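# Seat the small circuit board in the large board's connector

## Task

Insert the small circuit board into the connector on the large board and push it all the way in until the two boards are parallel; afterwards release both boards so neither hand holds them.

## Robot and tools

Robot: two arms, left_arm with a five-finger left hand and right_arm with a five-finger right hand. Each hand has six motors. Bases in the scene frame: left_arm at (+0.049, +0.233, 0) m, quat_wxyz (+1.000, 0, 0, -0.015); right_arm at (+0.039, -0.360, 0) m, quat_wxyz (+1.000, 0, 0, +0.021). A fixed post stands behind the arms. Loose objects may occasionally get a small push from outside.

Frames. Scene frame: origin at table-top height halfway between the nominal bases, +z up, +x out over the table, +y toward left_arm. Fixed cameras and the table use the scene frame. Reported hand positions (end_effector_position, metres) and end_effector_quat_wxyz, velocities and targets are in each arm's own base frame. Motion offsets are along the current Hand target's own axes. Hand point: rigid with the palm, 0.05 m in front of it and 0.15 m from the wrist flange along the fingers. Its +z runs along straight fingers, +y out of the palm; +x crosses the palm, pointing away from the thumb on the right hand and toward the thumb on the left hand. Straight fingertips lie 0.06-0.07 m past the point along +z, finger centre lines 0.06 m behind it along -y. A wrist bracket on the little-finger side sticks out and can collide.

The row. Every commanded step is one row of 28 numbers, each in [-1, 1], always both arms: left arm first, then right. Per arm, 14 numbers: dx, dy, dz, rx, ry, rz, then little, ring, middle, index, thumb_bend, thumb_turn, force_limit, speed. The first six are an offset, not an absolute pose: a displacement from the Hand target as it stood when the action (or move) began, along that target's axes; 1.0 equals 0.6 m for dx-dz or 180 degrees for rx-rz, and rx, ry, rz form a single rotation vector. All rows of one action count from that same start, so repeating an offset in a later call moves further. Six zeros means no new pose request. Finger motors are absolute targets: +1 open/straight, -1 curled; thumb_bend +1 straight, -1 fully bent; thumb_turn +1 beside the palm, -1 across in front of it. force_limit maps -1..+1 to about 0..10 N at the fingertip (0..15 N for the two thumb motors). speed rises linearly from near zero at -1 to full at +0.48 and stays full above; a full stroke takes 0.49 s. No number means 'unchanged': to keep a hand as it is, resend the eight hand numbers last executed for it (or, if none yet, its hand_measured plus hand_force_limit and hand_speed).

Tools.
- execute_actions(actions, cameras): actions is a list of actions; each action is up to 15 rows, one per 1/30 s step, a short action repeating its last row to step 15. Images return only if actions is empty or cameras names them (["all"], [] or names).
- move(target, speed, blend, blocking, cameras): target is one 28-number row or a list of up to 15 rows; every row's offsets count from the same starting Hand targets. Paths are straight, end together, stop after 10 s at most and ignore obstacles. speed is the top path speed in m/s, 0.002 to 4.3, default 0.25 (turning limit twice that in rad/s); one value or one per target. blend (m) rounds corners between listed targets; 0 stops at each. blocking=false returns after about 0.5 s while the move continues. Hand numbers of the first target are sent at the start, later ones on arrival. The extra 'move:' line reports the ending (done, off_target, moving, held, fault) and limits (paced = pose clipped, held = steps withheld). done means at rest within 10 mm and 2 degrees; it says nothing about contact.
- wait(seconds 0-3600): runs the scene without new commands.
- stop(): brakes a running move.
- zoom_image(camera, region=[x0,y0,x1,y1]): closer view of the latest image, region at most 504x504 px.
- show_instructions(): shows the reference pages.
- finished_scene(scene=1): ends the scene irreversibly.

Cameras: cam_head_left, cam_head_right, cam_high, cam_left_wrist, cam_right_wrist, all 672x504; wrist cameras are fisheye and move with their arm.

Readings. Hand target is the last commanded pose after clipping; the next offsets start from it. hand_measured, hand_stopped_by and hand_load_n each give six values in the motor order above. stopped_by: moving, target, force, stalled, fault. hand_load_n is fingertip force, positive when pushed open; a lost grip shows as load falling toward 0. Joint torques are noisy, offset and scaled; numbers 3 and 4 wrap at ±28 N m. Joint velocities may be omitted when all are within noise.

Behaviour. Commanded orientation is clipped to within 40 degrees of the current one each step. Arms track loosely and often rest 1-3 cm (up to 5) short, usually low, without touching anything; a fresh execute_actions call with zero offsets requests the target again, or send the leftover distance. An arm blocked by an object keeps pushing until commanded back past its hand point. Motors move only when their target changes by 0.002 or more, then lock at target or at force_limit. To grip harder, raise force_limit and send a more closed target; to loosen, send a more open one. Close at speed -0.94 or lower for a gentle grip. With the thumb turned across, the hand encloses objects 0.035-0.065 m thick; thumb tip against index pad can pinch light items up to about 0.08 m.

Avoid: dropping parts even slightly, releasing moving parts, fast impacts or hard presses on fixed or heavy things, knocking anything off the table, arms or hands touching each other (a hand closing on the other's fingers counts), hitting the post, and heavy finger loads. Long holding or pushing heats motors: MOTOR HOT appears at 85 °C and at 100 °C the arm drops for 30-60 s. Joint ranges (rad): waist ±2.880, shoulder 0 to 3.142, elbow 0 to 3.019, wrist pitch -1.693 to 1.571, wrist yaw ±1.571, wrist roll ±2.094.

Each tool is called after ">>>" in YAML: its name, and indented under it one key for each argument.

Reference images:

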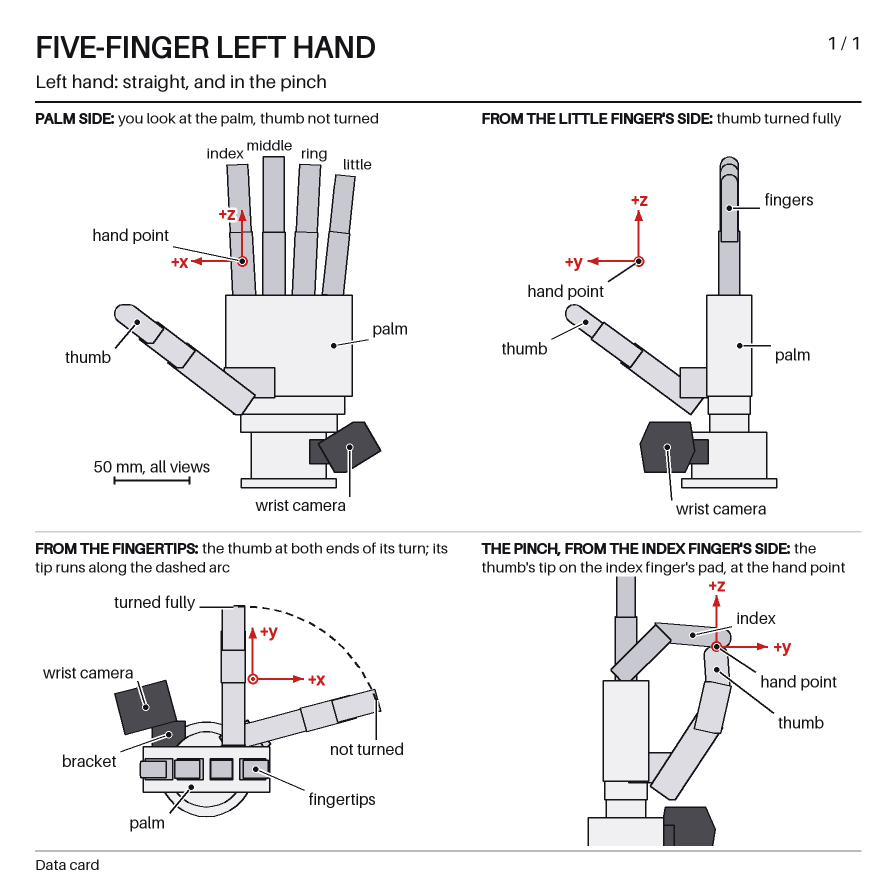

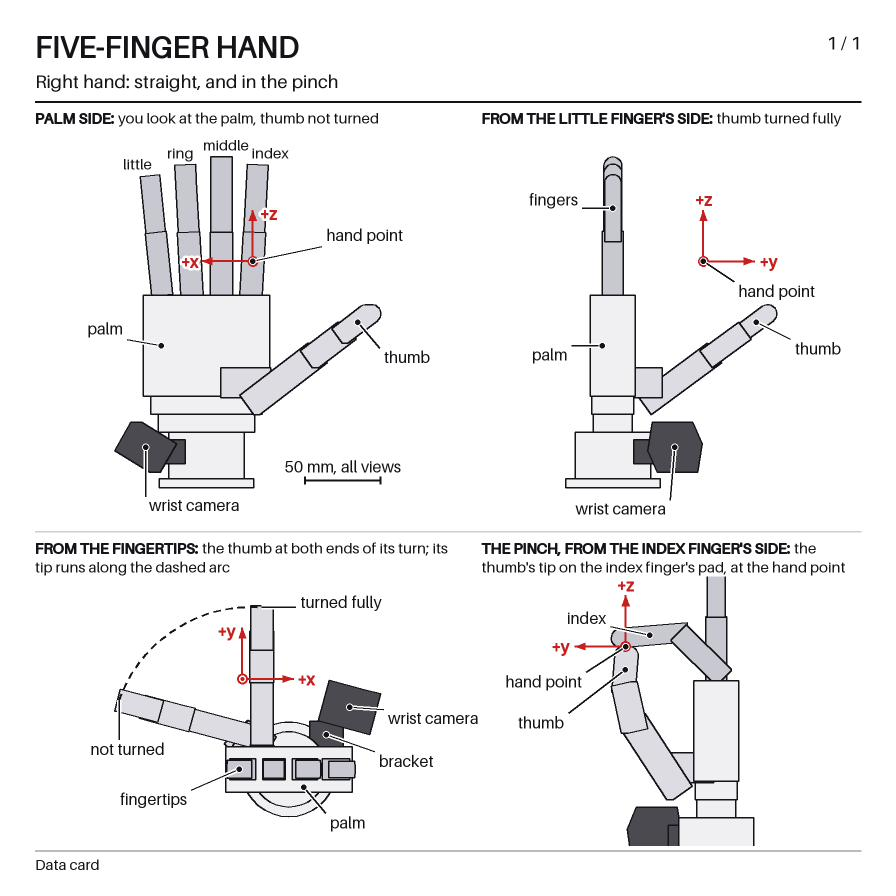

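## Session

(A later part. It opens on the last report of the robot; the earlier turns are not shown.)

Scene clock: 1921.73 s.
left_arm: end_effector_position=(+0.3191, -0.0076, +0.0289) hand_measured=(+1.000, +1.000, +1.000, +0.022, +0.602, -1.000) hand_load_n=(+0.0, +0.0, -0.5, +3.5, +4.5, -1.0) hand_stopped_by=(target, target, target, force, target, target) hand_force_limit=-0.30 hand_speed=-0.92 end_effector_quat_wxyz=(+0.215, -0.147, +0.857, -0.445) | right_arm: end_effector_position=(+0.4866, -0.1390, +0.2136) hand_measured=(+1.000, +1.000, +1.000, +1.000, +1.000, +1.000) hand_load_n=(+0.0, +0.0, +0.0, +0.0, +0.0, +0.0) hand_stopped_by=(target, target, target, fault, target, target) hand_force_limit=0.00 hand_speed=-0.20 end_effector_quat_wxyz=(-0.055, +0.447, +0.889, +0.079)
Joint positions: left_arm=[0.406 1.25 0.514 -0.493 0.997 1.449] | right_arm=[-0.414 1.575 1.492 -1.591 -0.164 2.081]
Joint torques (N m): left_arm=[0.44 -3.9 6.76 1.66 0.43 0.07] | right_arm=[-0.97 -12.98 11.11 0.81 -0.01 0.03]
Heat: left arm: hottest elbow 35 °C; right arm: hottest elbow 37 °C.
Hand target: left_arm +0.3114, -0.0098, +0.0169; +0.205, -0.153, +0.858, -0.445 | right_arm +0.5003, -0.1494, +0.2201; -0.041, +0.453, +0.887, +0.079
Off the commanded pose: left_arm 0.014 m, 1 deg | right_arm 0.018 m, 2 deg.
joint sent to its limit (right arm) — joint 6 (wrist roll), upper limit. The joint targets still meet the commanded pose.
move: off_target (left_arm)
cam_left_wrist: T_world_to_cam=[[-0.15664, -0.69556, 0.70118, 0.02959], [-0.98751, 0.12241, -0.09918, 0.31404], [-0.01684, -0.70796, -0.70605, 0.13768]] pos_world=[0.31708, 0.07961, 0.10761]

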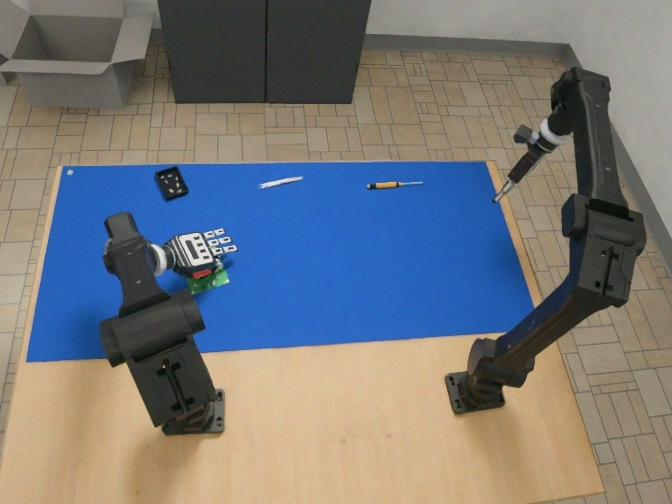

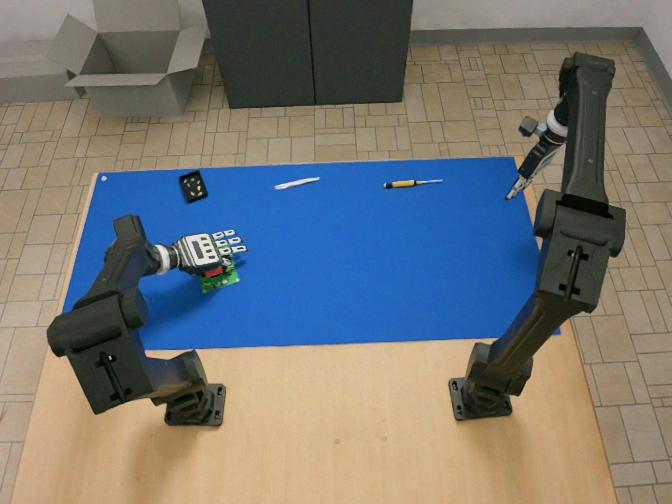

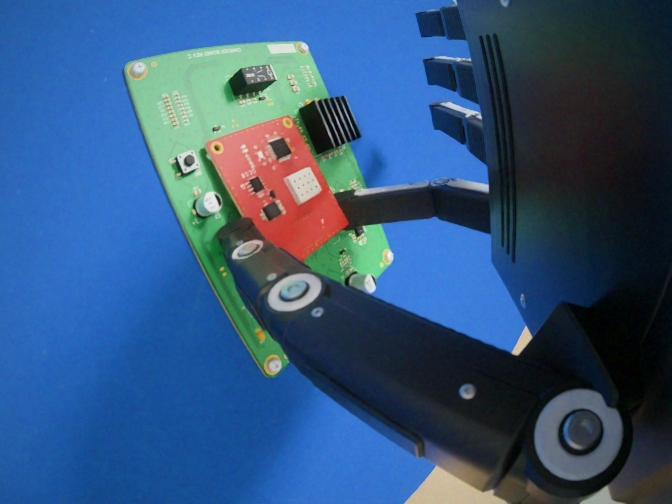

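>>> move:
  target:
    - [-0.036,-0.084,-0.0438,0,0,0,1,1,1,-0.3,0.6,-1,-0.3,-0.92,0,0,0,0,0,0,1,1,1,1,1,1,0,-0.2]
    - [-0.0363,-0.1422,-0.0893,0,0,0,1,1,1,-0.3,0.6,-1,-0.3,-0.92,0,0,0,0,0,0,1,1,1,1,1,1,0,-0.2]
    - [-0.0009,-0.0065,-0.0042,0,0,0,1,1,1,-0.3,0.6,-1,-0.3,-0.92,0,0,0,0,0,0,1,1,1,1,1,1,0,-0.2]
  speed: [0.25,0.2,0.06]
  blend: [0.02,0,0]
  cameras: ["cam_head_left","cam_head_right","cam_left_wrist"]

>>> zoom_image:
  camera: "cam_left_wrist"
  region: [170, 90, 370, 290]

>>> zoom_image:
  camera: "cam_head_left"
  region: [165, 235, 255, 305]

>>> zoom_image:
  camera: "cam_head_right"
  region: [175, 235, 265, 305]

Scene clock: 1978.77 s.
left_arm: end_effector_position=(+0.3155, -0.0100, +0.0301) hand_measured=(+1.000, +1.000, +1.000, +0.020, +0.600, -1.000) hand_load_n=(+0.0, +0.0, +0.0, +0.0, +0.0, +0.0) hand_stopped_by=(target, target, target, force, target, target) hand_force_limit=-0.30 hand_speed=-0.92 end_effector_quat_wxyz=(+0.208, -0.150, +0.858, -0.445) | right_arm: end_effector_position=(+0.4866, -0.1390, +0.2136) hand_measured=(+1.000, +1.000, +1.000, +1.000, +1.000, +1.000) hand_load_n=(+0.0, +0.5, +0.0, +0.0, +0.0, +0.0) hand_stopped_by=(target, target, target, fault, target, target) hand_force_limit=0.00 hand_speed=-0.20 end_effector_quat_wxyz=(-0.055, +0.447, +0.889, +0.079)
Joint positions: left_arm=[0.401 1.24 0.514 -0.513 0.992 1.446] | right_arm=[-0.414 1.575 1.492 -1.591 -0.164 2.081]
Joint torques (N m): left_arm=[0.62 -3.43 7.04 1.77 0.61 0.05] | right_arm=[-0.73 -13.1 11.19 0.75 -0.02 0.05]
Heat: left arm: hottest elbow 35 °C; right arm: hottest elbow 37 °C.
Hand target: left_arm +0.3109, -0.0101, +0.0216; +0.205, -0.153, +0.858, -0.445 | right_arm +0.5003, -0.1494, +0.2201; -0.041, +0.453, +0.887, +0.079
Off the commanded pose: left_arm 0.010 m, 1 deg | right_arm 0.018 m, 2 deg.
joint sent to its limit (right arm) — joint 6 (wrist roll), upper limit. The joint targets still meet the commanded pose.
move: done
cam_left_wrist: T_world_to_cam=[[-0.14833, -0.69409, 0.70444, 0.02377], [-0.98854, 0.12415, -0.08584, 0.31082], [-0.02787, -0.7091, -0.70456, 0.14018]] pos_world=[0.3147, 0.07731, 0.1087]

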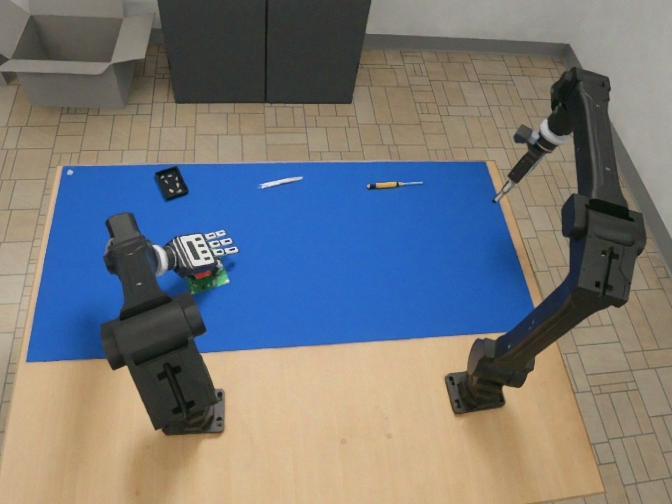

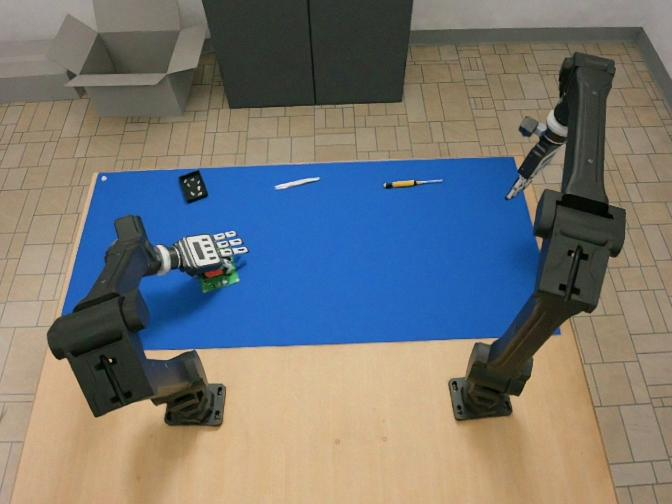

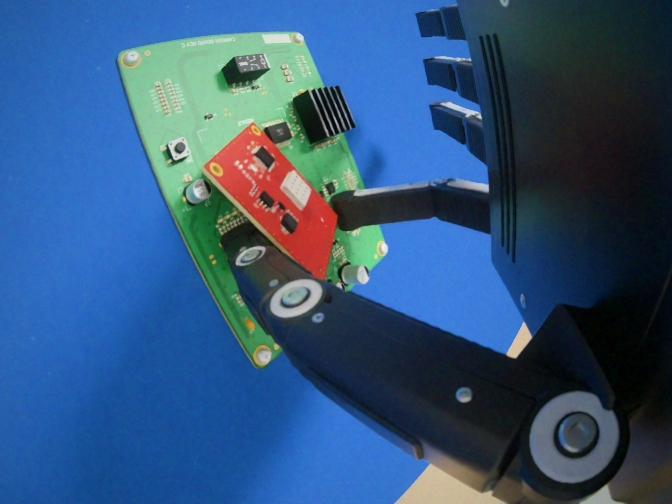

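Scaled by 2.520 from the camera's image (finer frame: 960x720).

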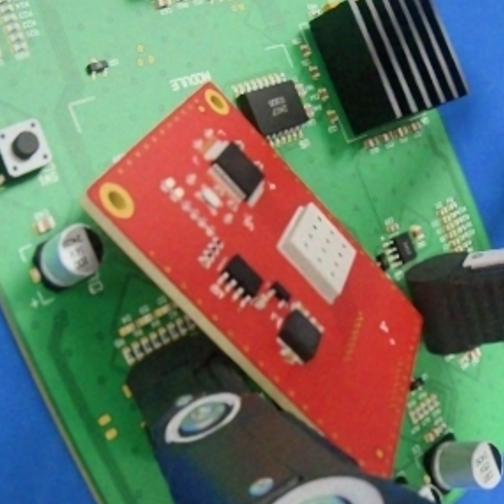

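Scaled by 5.600 from the camera's image (finer frame: 960x720).

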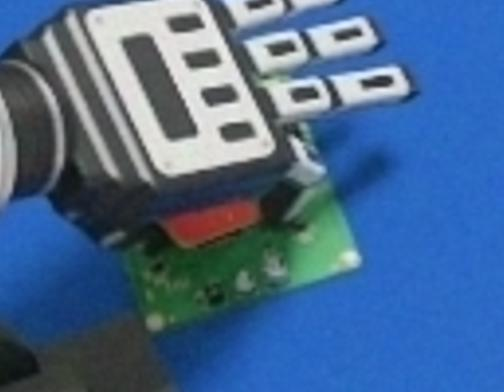

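Scaled by 5.600 from the camera's image (finer frame: 960x720).

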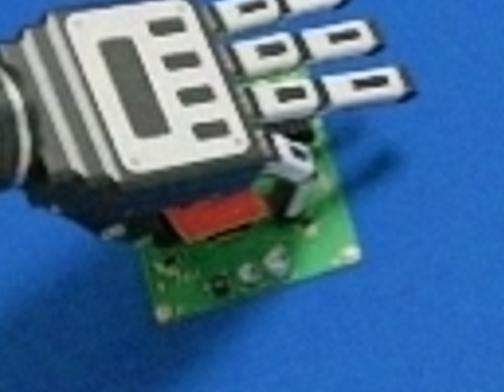

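>>> zoom_image:
  camera: "cam_left_wrist"
  region: [190, 170, 390, 300]

Scaled by 2.520 from the camera's image (finer frame: 960x720).

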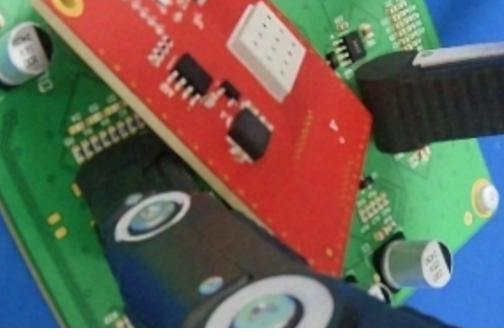

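>>> move:
  target:
    - [0,0,0,0,0,0,1,1,1,0.4,0.6,-1,-0.3,-0.5,0,0,0,0,0,0,1,1,1,1,1,1,0,-0.2]
    - [-0.0026,0.0307,-0.0334,0,0,0,1,1,1,0.4,0.6,-1,-0.3,-0.5,0,0,0,0,0,0,1,1,1,1,1,1,0,-0.2]
  speed: [0.05,0.06]
  cameras: ["cam_head_left","cam_head_right","cam_left_wrist"]

>>> zoom_image:
  camera: "cam_left_wrist"
  region: [170, 90, 370, 290]

Scene clock: 1990.97 s.
left_arm: end_effector_position=(+0.3033, +0.0109, +0.0235) hand_measured=(+1.000, +1.000, +1.000, +0.400, +0.600, -1.000) hand_load_n=(+0.0, -0.5, +0.0, +2.5, -0.5, +0.0) hand_stopped_by=(target, target, target, target, target, target) hand_force_limit=-0.30 hand_speed=-0.50 end_effector_quat_wxyz=(+0.218, -0.143, +0.855, -0.448) | right_arm: end_effector_position=(+0.4866, -0.1390, +0.2136) hand_measured=(+1.000, +1.000, +1.000, +1.000, +1.000, +1.000) hand_load_n=(+0.0, +0.0, +0.0, +0.0, +0.0, +0.5) hand_stopped_by=(target, target, target, fault, target, target) hand_force_limit=0.00 hand_speed=-0.20 end_effector_quat_wxyz=(-0.055, +0.447, +0.889, +0.079)
Joint positions: left_arm=[0.499 1.269 0.516 -0.614 1.032 1.621] | right_arm=[-0.414 1.575 1.492 -1.591 -0.164 2.081]
Joint torques (N m): left_arm=[1.14 -2.9 9.18 0.05 0.08 0.18] | right_arm=[-1.03 -13.27 11.17 0.76 -0.01 0.05]
Heat: left arm: hottest elbow 35 °C; right arm: hottest elbow 37 °C.
Hand target: left_arm +0.3010, +0.0151, +0.0171; +0.205, -0.153, +0.858, -0.445 | right_arm +0.5003, -0.1494, +0.2201; -0.041, +0.453, +0.887, +0.079
Off the commanded pose: left_arm 0.008 m, 2 deg | right_arm 0.018 m, 2 deg.
joint sent to its limit (right arm) — joint 6 (wrist roll), upper limit. The joint targets still meet the commanded pose.
move: done
cam_left_wrist: T_world_to_cam=[[-0.16719, -0.69165, 0.70261, 0.04683], [-0.98585, 0.12609, -0.11047, 0.29535], [-0.01218, -0.71114, -0.70295, 0.14535]] pos_world=[0.30077, 0.09852, 0.1019]

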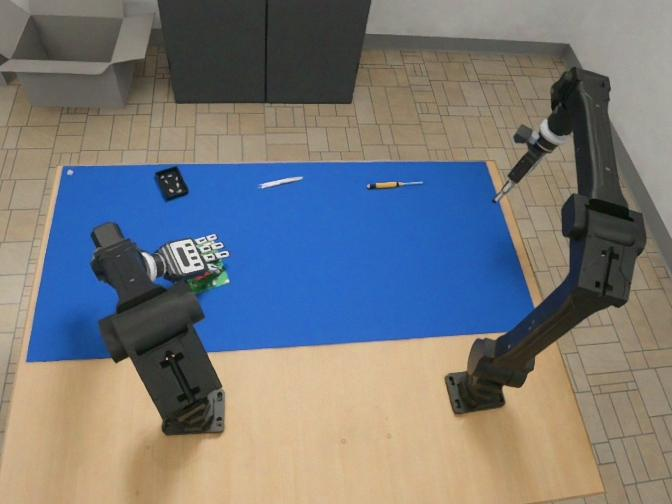

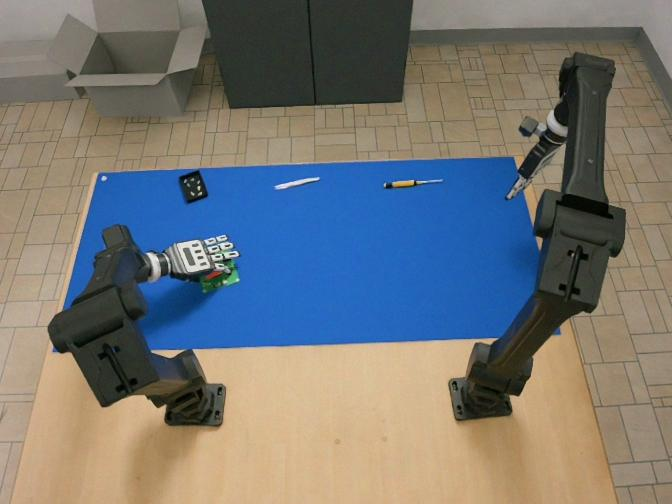

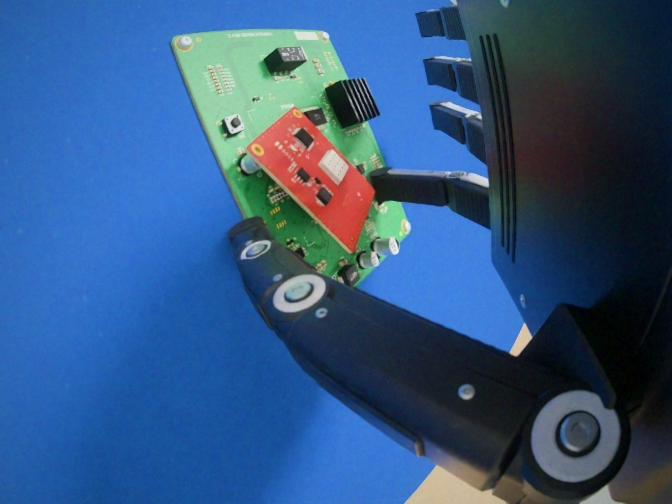

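Scaled by 2.520 from the camera's image (finer frame: 960x720).

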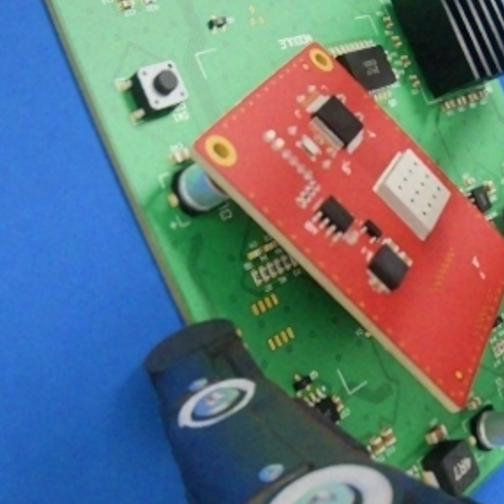

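>>> move:
  target:
    - [-0.0362,-0.1009,-0.0809,0,0,0,1,1,1,1,1,1,-0.3,0.0,0,0,0,0,0,0,1,1,1,1,1,1,0,-0.2]
    - [-0.158,-0.1878,-0.0936,-0.3021,-0.2112,0.0402,1,1,1,1,1,1,-0.3,0.0,0,0,0,0,0,0,1,1,1,1,1,1,0,-0.2]
  speed: [0.2,0.3]
  cameras: ["cam_head_left","cam_left_wrist"]

>>> zoom_image:
  camera: "cam_left_wrist"
  region: [330, 190, 530, 390]

Scene clock: 2005.60 s.
left_arm: end_effector_position=(+0.3446, +0.0410, +0.1387) hand_measured=(+1.000, +1.000, +1.000, +1.000, +1.000, +1.000) hand_load_n=(+0.0, +0.0, +0.0, +0.0, +0.0, +0.0) hand_stopped_by=(target, target, target, target, target, target) hand_force_limit=-0.30 hand_speed=0.00 end_effector_quat_wxyz=(+0.380, -0.302, +0.870, +0.086) | right_arm: end_effector_position=(+0.4866, -0.1390, +0.2136) hand_measured=(+1.000, +1.000, +1.000, +1.000, +1.000, +1.000) hand_load_n=(+0.0, +0.0, +0.0, +0.0, +0.0, +0.0) hand_stopped_by=(target, target, target, fault, target, target) hand_force_limit=0.00 hand_speed=-0.20 end_effector_quat_wxyz=(-0.055, +0.447, +0.889, +0.079)
Joint positions: left_arm=[-0.234 1.023 0.68 -0.6 -0.535 0.847] | right_arm=[-0.414 1.575 1.492 -1.591 -0.164 2.081]
Joint torques (N m): left_arm=[0.44 -3.31 16.53 1.54 -0.48 -0.03] | right_arm=[-1.03 -12.86 11.21 0.8 0 0.04]
Heat: left arm: hottest elbow 37 °C; right arm: hottest elbow 37 °C.
Hand target: left_arm +0.3652, +0.0339, +0.1598; +0.398, -0.308, +0.861, +0.073 | right_arm +0.5003, -0.1494, +0.2201; -0.041, +0.453, +0.887, +0.079
Off the commanded pose: left_arm 0.030 m, 3 deg | right_arm 0.018 m, 2 deg.
joint sent to its limit (right arm) — joint 6 (wrist roll), upper limit. The joint targets still meet the commanded pose.
move: off_target (left_arm)
cam_left_wrist: T_world_to_cam=[[0.44986, -0.87938, -0.15594, -0.09216], [-0.88144, -0.40905, -0.23609, 0.34831], [0.14382, 0.24366, -0.95914, 0.19082]] pos_world=[0.32103, 0.01494, 0.25089]

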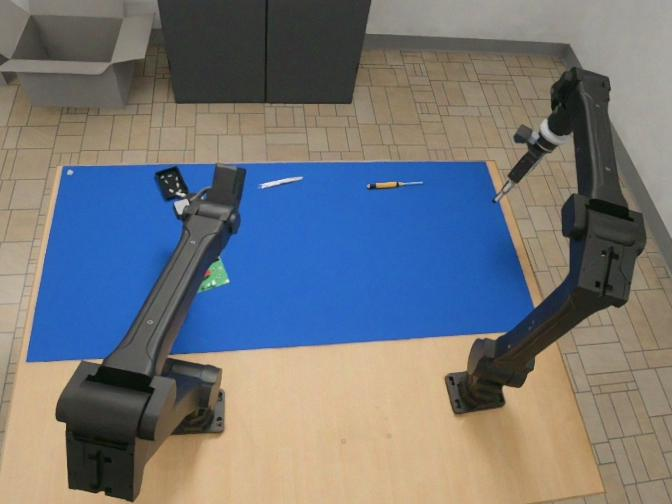

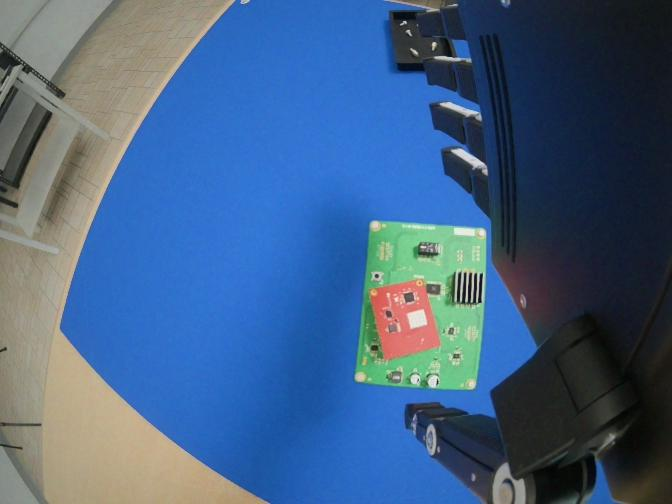

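Scaled by 2.520 from the camera's image (finer frame: 960x720).

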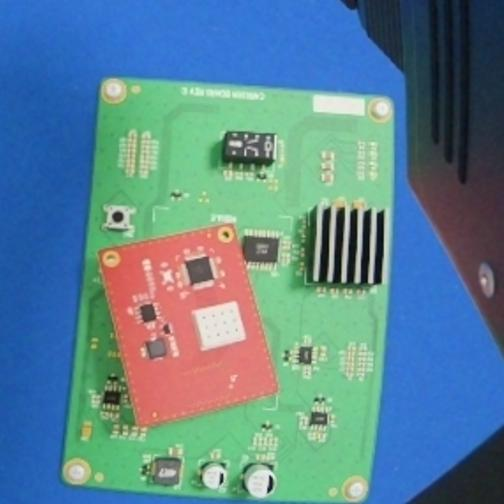

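>>> move:
  target:
    - [0.0835,0.0137,0.0056,0.3021,0.2112,-0.0402,1,1,1,1,0.6,-1,-0.3,0.0,0,0,0,0,0,0,1,1,1,1,1,1,0,-0.2]
    - [0.2034,0.0332,0.1158,0.3021,0.2112,-0.0402,1,1,1,1,0.6,-1,-0.3,0.0,0,0,0,0,0,0,1,1,1,1,1,1,0,-0.2]
  speed: [0.25,0.06]
  cameras: ["cam_head_left","cam_left_wrist"]

>>> zoom_image:
  camera: "cam_left_wrist"
  region: [170, 90, 370, 290]

Scene clock: 2064.60 s.
left_arm: end_effector_position=(+0.3418, +0.0181, +0.0300) hand_measured=(+1.000, +1.000, +1.000, +1.000, +0.600, -1.000) hand_load_n=(+0.0, +0.0, +0.0, +0.0, +0.0, +0.0) hand_stopped_by=(target, target, target, target, target, target) hand_force_limit=-0.30 hand_speed=0.00 end_effector_quat_wxyz=(+0.208, -0.150, +0.858, -0.444) | right_arm: end_effector_position=(+0.4866, -0.1390, +0.2136) hand_measured=(+1.000, +1.000, +1.000, +1.000, +1.000, +1.000) hand_load_n=(+0.0, +0.0, +0.0, +0.0, +0.0, +0.0) hand_stopped_by=(target, target, target, fault, target, target) hand_force_limit=0.00 hand_speed=-0.20 end_effector_quat_wxyz=(-0.055, +0.447, +0.889, +0.079)
Joint positions: left_arm=[0.451 1.352 0.618 -0.579 1.004 1.533] | right_arm=[-0.414 1.575 1.492 -1.591 -0.164 2.081]
Joint torques (N m): left_arm=[0.79 -5.6 6.64 1.16 0.68 0.12] | right_arm=[-1.03 -13.1 11.18 0.69 0.01 0.06]
Heat: left arm: hottest elbow 47 °C; right arm: hottest elbow 37 °C.
Hand target: left_arm +0.3375, +0.0178, +0.0216; +0.205, -0.153, +0.858, -0.445 | right_arm +0.5003, -0.1494, +0.2201; -0.041, +0.453, +0.887, +0.079
Off the commanded pose: left_arm 0.009 m, 1 deg | right_arm 0.018 m, 2 deg.
joint sent to its limit (right arm) — joint 6 (wrist roll), upper limit. The joint targets still meet the commanded pose.
move: done
cam_left_wrist: T_world_to_cam=[[-0.14619, -0.69549, 0.70351, 0.04663], [-0.98886, 0.12294, -0.08395, 0.33347], [-0.02811, -0.70794, -0.70571, 0.161]] pos_world=[0.3411, 0.10541, 0.10881]

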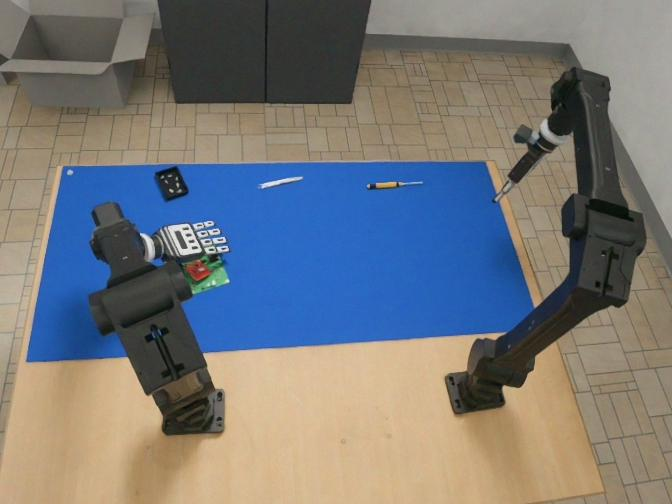

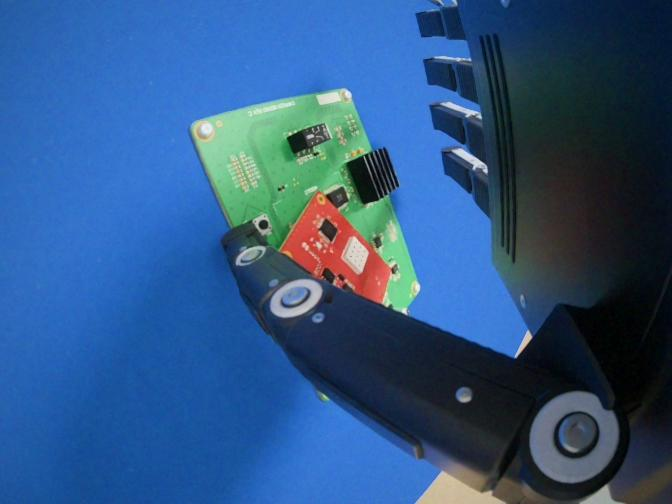

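Scaled by 2.520 from the camera's image (finer frame: 960x720).

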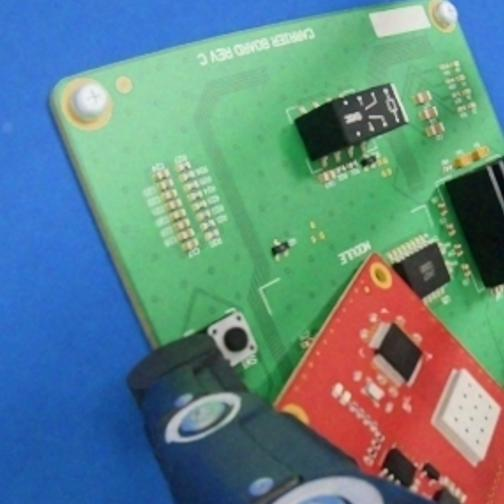

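>>> move:
  target:
    - [-0.0287,-0.1358,-0.0863,0,0,0,1,1,1,1,0.6,-1,-0.3,0.0,0,0,0,0,0,0,1,1,1,1,1,1,0,-0.2]
    - [0.0065,-0.0008,-0.0015,0,0,0,1,1,1,1,0.6,-1,-0.3,0.0,0,0,0,0,0,0,1,1,1,1,1,1,0,-0.2]
  speed: [0.25,0.08]
  cameras: ["cam_left_wrist"]

>>> zoom_image:
  camera: "cam_left_wrist"
  region: [170, 90, 370, 290]

Scene clock: 2098.57 s.
left_arm: end_effector_position=(+0.3380, +0.0168, +0.0298) hand_measured=(+1.000, +1.000, +1.000, +1.000, +0.600, -1.000) hand_load_n=(+0.0, +0.0, +0.0, +0.0, +0.0, +0.0) hand_stopped_by=(target, target, target, target, target, target) hand_force_limit=-0.30 hand_speed=0.00 end_effector_quat_wxyz=(+0.208, -0.150, +0.859, -0.444) | right_arm: end_effector_position=(+0.4866, -0.1390, +0.2136) hand_measured=(+1.000, +1.000, +1.000, +1.000, +1.000, +1.000) hand_load_n=(+0.0, +0.0, +0.0, +0.0, +0.0, +0.0) hand_stopped_by=(target, target, target, fault, target, target) hand_force_limit=0.00 hand_speed=-0.20 end_effector_quat_wxyz=(-0.055, +0.447, +0.889, +0.079)
Joint positions: left_arm=[0.453 1.342 0.608 -0.582 1.005 1.538] | right_arm=[-0.414 1.575 1.492 -1.591 -0.164 2.081]
Joint torques (N m): left_arm=[0.85 -6.12 7.16 1.51 0.7 0.08] | right_arm=[-1.14 -13.16 11.17 0.69 -0.01 0.05]
Heat: left arm: hottest elbow 42 °C; right arm: hottest elbow 37 °C.
Hand target: left_arm +0.3338, +0.0166, +0.0216; +0.205, -0.153, +0.858, -0.445 | right_arm +0.5003, -0.1494, +0.2201; -0.041, +0.453, +0.887, +0.079
Off the commanded pose: left_arm 0.009 m, 1 deg | right_arm 0.018 m, 2 deg.
joint sent to its limit (right arm) — joint 6 (wrist roll), upper limit. The joint targets still meet the commanded pose.
move: done
cam_left_wrist: T_world_to_cam=[[-0.14726, -0.69577, 0.70301, 0.04569], [-0.98869, 0.12395, -0.08443, 0.32976], [-0.02839, -0.70749, -0.70615, 0.15986]] pos_world=[0.3373, 0.10401, 0.10861]

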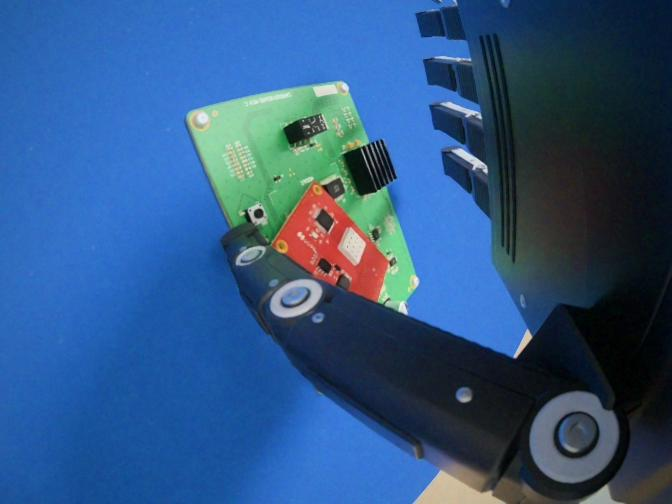

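Scaled by 2.520 from the camera's image (finer frame: 960x720).

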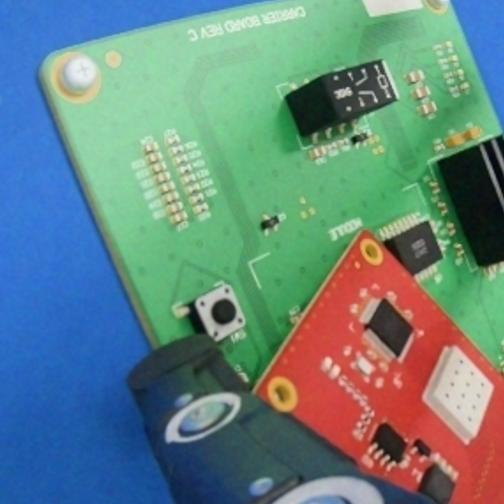

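>>> move:
  target: [0.0025,-0.0187,0.0287,0,0,0,1,1,1,1,0.6,-1,-0.3,0.0,0,0,0,0,0,0,1,1,1,1,1,1,0,-0.2]
  speed: 0.04
  cameras: ["cam_left_wrist","cam_head_left"]

>>> zoom_image:
  camera: "cam_left_wrist"
  region: [170, 90, 370, 290]

>>> zoom_image:
  camera: "cam_head_left"
  region: [165, 235, 255, 305]

Scene clock: 2103.90 s.
left_arm: end_effector_position=(+0.3478, +0.0112, +0.0288) hand_measured=(+1.000, +1.000, +1.000, +1.000, +0.602, -1.000) hand_load_n=(+0.0, +0.0, +0.0, +0.0, +5.0, +0.5) hand_stopped_by=(target, target, target, target, target, target) hand_force_limit=-0.30 hand_speed=0.00 end_effector_quat_wxyz=(+0.215, -0.160, +0.858, -0.438) | right_arm: end_effector_position=(+0.4866, -0.1390, +0.2136) hand_measured=(+1.000, +1.000, +1.000, +1.000, +1.000, +1.000) hand_load_n=(+0.0, +0.0, +0.0, +0.0, +0.0, +0.0) hand_stopped_by=(target, target, target, fault, target, target) hand_force_limit=0.00 hand_speed=-0.20 end_effector_quat_wxyz=(-0.055, +0.447, +0.889, +0.079)
Joint positions: left_arm=[0.418 1.336 0.595 -0.484 0.98 1.434] | right_arm=[-0.414 1.575 1.492 -1.591 -0.164 2.081]
Joint torques (N m): left_arm=[-1.96 -5.66 6.32 1.76 0.92 -0.07] | right_arm=[-1.26 -13.04 11.14 0.73 -0.01 0.06]
Heat: left arm: hottest elbow 42 °C; right arm: hottest elbow 37 °C.
Hand target: left_arm +0.3418, -0.0025, +0.0216; +0.205, -0.153, +0.858, -0.445 | right_arm +0.5003, -0.1494, +0.2201; -0.041, +0.453, +0.887, +0.079
Off the commanded pose: left_arm 0.017 m, 2 deg | right_arm 0.018 m, 2 deg.
joint sent to its limit (right arm) — joint 6 (wrist roll), upper limit. The joint targets still meet the commanded pose.
move: off_target (left_arm)
cam_left_wrist: T_world_to_cam=[[-0.12956, -0.70541, 0.69686, 0.03801], [-0.99153, 0.09858, -0.08455, 0.34127], [-0.00906, -0.70191, -0.7122, 0.14877]] pos_world=[0.34465, 0.0976, 0.10832]
Images, in order (width x height): cam_head_left 672x504, cam_left_wrist 672x504.

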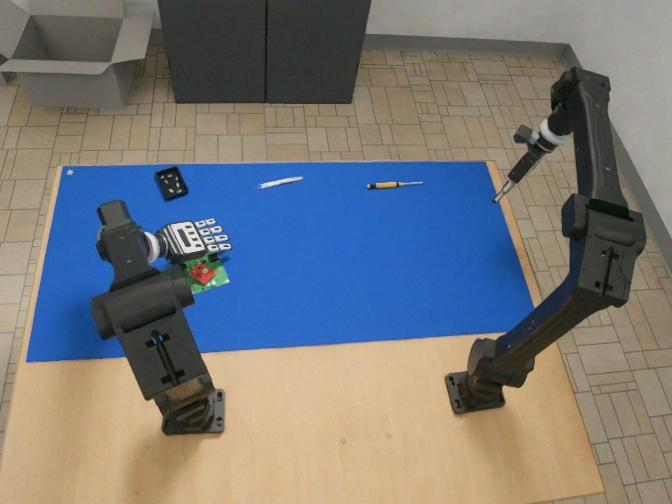

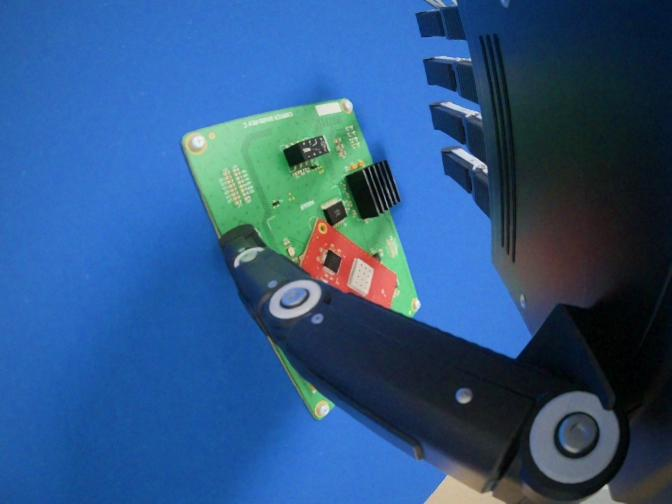

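Scaled by 2.520 from the camera's image (finer frame: 960x720).

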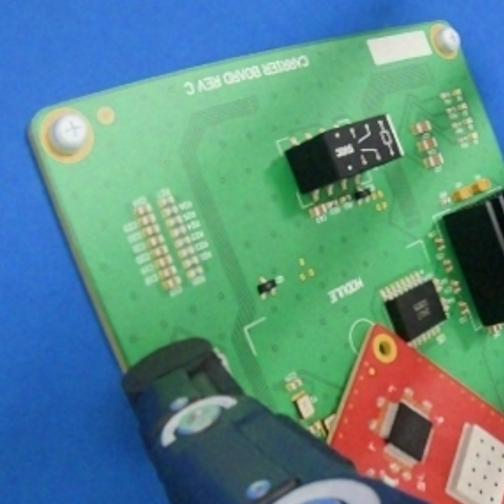

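Scaled by 5.600 from the camera's image (finer frame: 960x720).

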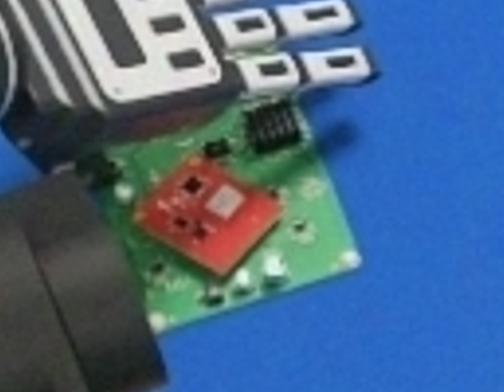

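>>> move:
  target:
    - [-0.0362,-0.1009,-0.0809,0,0,0,1,1,1,1,0.6,-1,-0.3,0.0,0,0,0,0,0,0,1,1,1,1,1,1,0,-0.2]
    - [-0.1104,-0.1599,-0.1436,-0.3021,-0.2112,0.0402,1,1,1,1,1,1,-0.3,0.0,0,0,0,0,0,0,1,1,1,1,1,1,0,-0.2]
  speed: [0.2,0.3]
  cameras: ["cam_head_left","cam_left_wrist"]

>>> zoom_image:
  camera: "cam_left_wrist"
  region: [330, 190, 530, 390]

Scene clock: 2120.47 s.
left_arm: end_effector_position=(+0.3468, +0.0408, +0.1396) hand_measured=(+1.000, +1.000, +1.000, +1.000, +1.000, +1.000) hand_load_n=(+0.0, +0.0, +0.0, +0.0, +0.0, +0.0) hand_stopped_by=(target, target, target, target, target, target) hand_force_limit=-0.30 hand_speed=0.00 end_effector_quat_wxyz=(+0.384, -0.304, +0.868, +0.083) | right_arm: end_effector_position=(+0.4866, -0.1390, +0.2136) hand_measured=(+1.000, +1.000, +1.000, +1.000, +1.000, +1.000) hand_load_n=(+0.0, +0.0, +0.0, +0.0, +0.0, +0.0) hand_stopped_by=(target, target, target, fault, target, target) hand_force_limit=0.00 hand_speed=-0.20 end_effector_quat_wxyz=(-0.055, +0.447, +0.889, +0.079)
Joint positions: left_arm=[-0.233 1.024 0.681 -0.59 -0.535 0.845] | right_arm=[-0.414 1.575 1.492 -1.591 -0.164 2.081]
Joint torques (N m): left_arm=[0.32 -3.43 16.59 1.2 -0.4 -0.07] | right_arm=[-0.97 -13.16 11.18 0.75 -0.01 0.04]
Heat: left arm: hottest elbow 41 °C; right arm: hottest elbow 37 °C.
Hand target: left_arm +0.3651, +0.0340, +0.1599; +0.398, -0.308, +0.861, +0.073 | right_arm +0.5003, -0.1494, +0.2201; -0.041, +0.453, +0.887, +0.079
Off the commanded pose: left_arm 0.028 m, 2 deg | right_arm 0.018 m, 2 deg.
joint sent to its limit (right arm) — joint 6 (wrist roll), upper limit. The joint targets still meet the commanded pose.
move: off_target (left_arm); target 2's new numbers were sent with left_arm's hand 0.028 m and 2 deg from that target
cam_left_wrist: T_world_to_cam=[[0.45376, -0.87865, -0.14862, -0.0956], [-0.87792, -0.41216, -0.24368, 0.35038], [0.15285, 0.24105, -0.9584, 0.18824]] pos_world=[0.32221, 0.01504, 0.25158]

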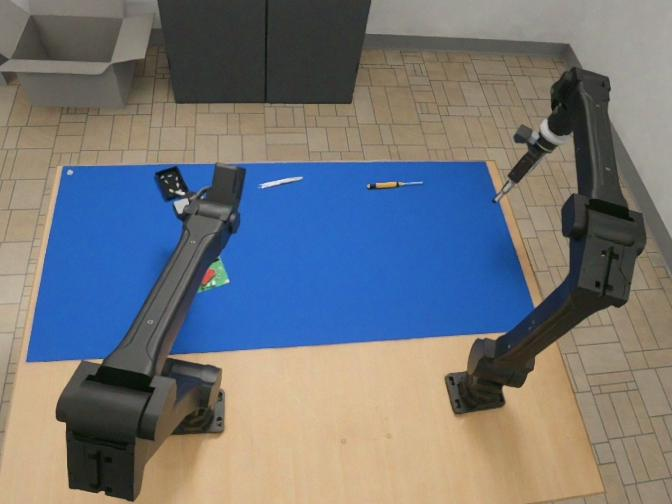

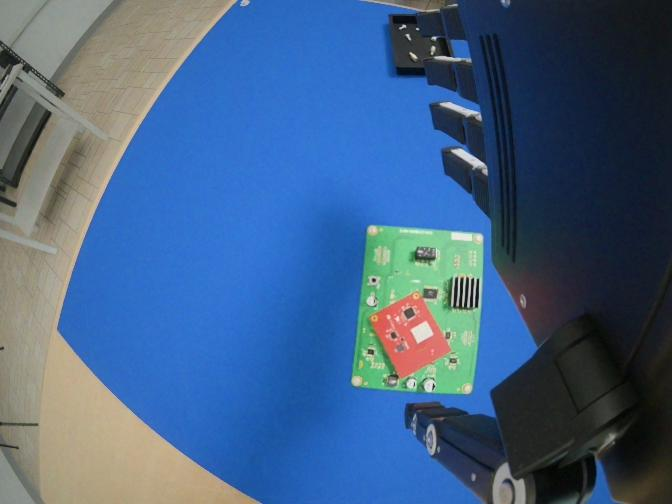

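Scaled by 2.520 from the camera's image (finer frame: 960x720).

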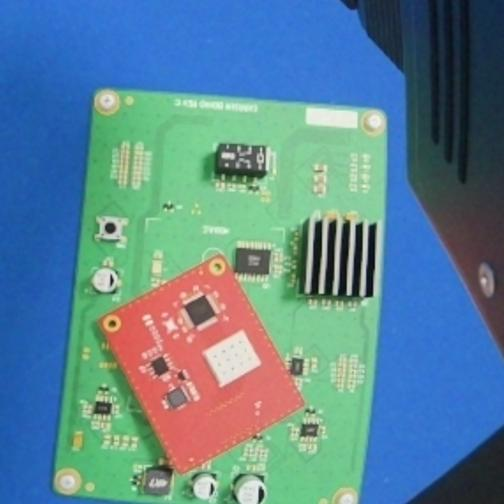

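>>> move:
  target:
    - [0.1204,-0.0044,-0.0311,0.2114,0.1161,-0.1744,1,1,1,1,0.6,-1,-0.3,0.0,0,0,0,0,0,0,1,1,1,1,1,1,0,-0.2]
    - [0.2403,0.0151,0.0793,0.2114,0.1161,-0.1744,1,1,1,1,0.6,-1,-0.3,0.0,0,0,0,0,0,0,1,1,1,1,1,1,0,-0.2]
  speed: [0.25,0.06]
  cameras: ["cam_head_left","cam_left_wrist"]

>>> zoom_image:
  camera: "cam_left_wrist"
  region: [170, 90, 370, 290]

>>> zoom_image:
  camera: "cam_head_left"
  region: [165, 235, 255, 305]

Scene clock: 2172.30 s.
left_arm: end_effector_position=(+0.3245, -0.0092, +0.0308) hand_measured=(+1.000, +1.000, +1.000, +1.000, +0.600, -1.000) hand_load_n=(+0.0, +0.0, +0.0, +0.0, +0.5, +0.5) hand_stopped_by=(target, target, target, target, target, target) hand_force_limit=-0.30 hand_speed=0.00 end_effector_quat_wxyz=(+0.327, -0.379, +0.782, -0.371) | right_arm: end_effector_position=(+0.4866, -0.1390, +0.2136) hand_measured=(+1.000, +1.000, +1.000, +1.000, +1.000, +1.000) hand_load_n=(+0.0, +0.0, +0.0, +0.0, +0.0, +0.0) hand_stopped_by=(target, target, target, fault, target, target) hand_force_limit=0.00 hand_speed=-0.20 end_effector_quat_wxyz=(-0.055, +0.447, +0.889, +0.079)
Joint positions: left_arm=[0.261 0.98 0.262 0.074 0.553 0.646] | right_arm=[-0.414 1.575 1.492 -1.591 -0.164 2.081]
Joint torques (N m): left_arm=[0.73 -0.56 8.21 2.45 0.15 -0.05] | right_arm=[-1.08 -13.04 11.23 0.75 -0.01 0.05]
Heat: left arm: hottest elbow 45 °C; right arm: hottest elbow 37 °C.
Hand target: left_arm +0.3190, -0.0092, +0.0216; +0.321, -0.388, +0.781, -0.370 | right_arm +0.5003, -0.1494, +0.2201; -0.041, +0.453, +0.887, +0.079
Off the commanded pose: left_arm 0.011 m, 1 deg | right_arm 0.018 m, 2 deg.
joint sent to its limit (right arm) — joint 6 (wrist roll), upper limit. The joint targets still meet the commanded pose.
move: off_target (left_arm)
cam_left_wrist: T_world_to_cam=[[0.23767, -0.66777, 0.7054, -0.09989], [-0.90247, -0.4204, -0.0939, 0.28701], [0.35926, -0.61428, -0.70256, 0.01678]] pos_world=[0.27673, 0.06426, 0.1092]

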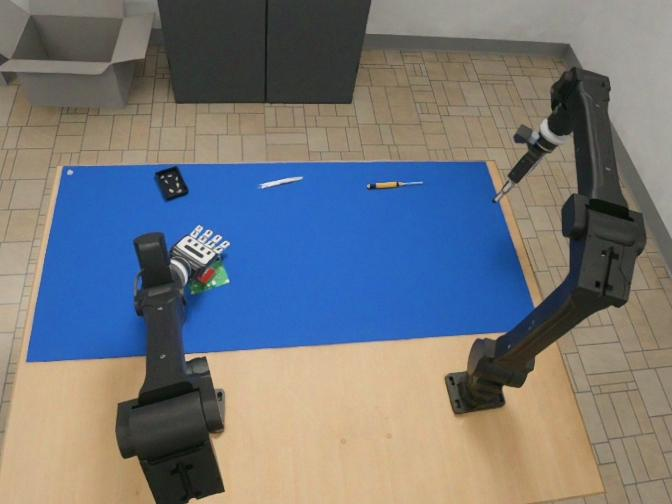

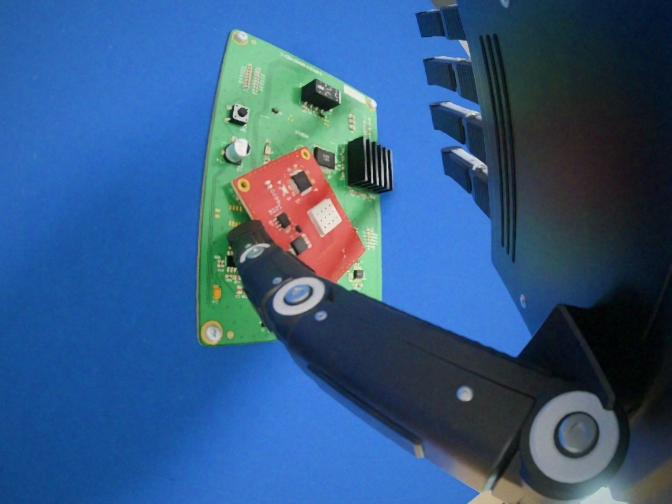

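Scaled by 2.520 from the camera's image (finer frame: 960x720).

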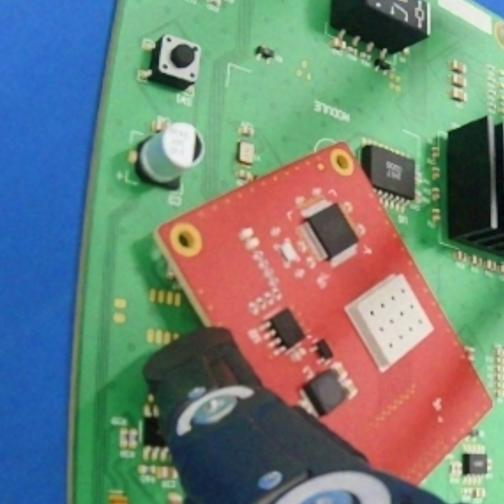

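Scaled by 5.600 from the camera's image (finer frame: 960x720).

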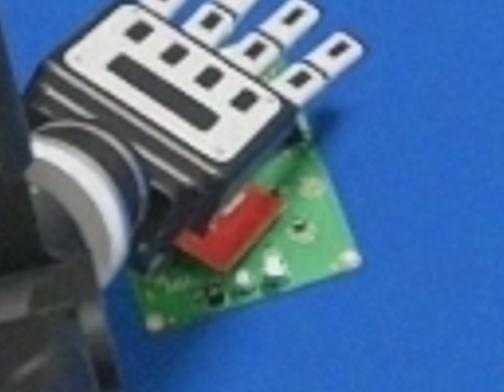

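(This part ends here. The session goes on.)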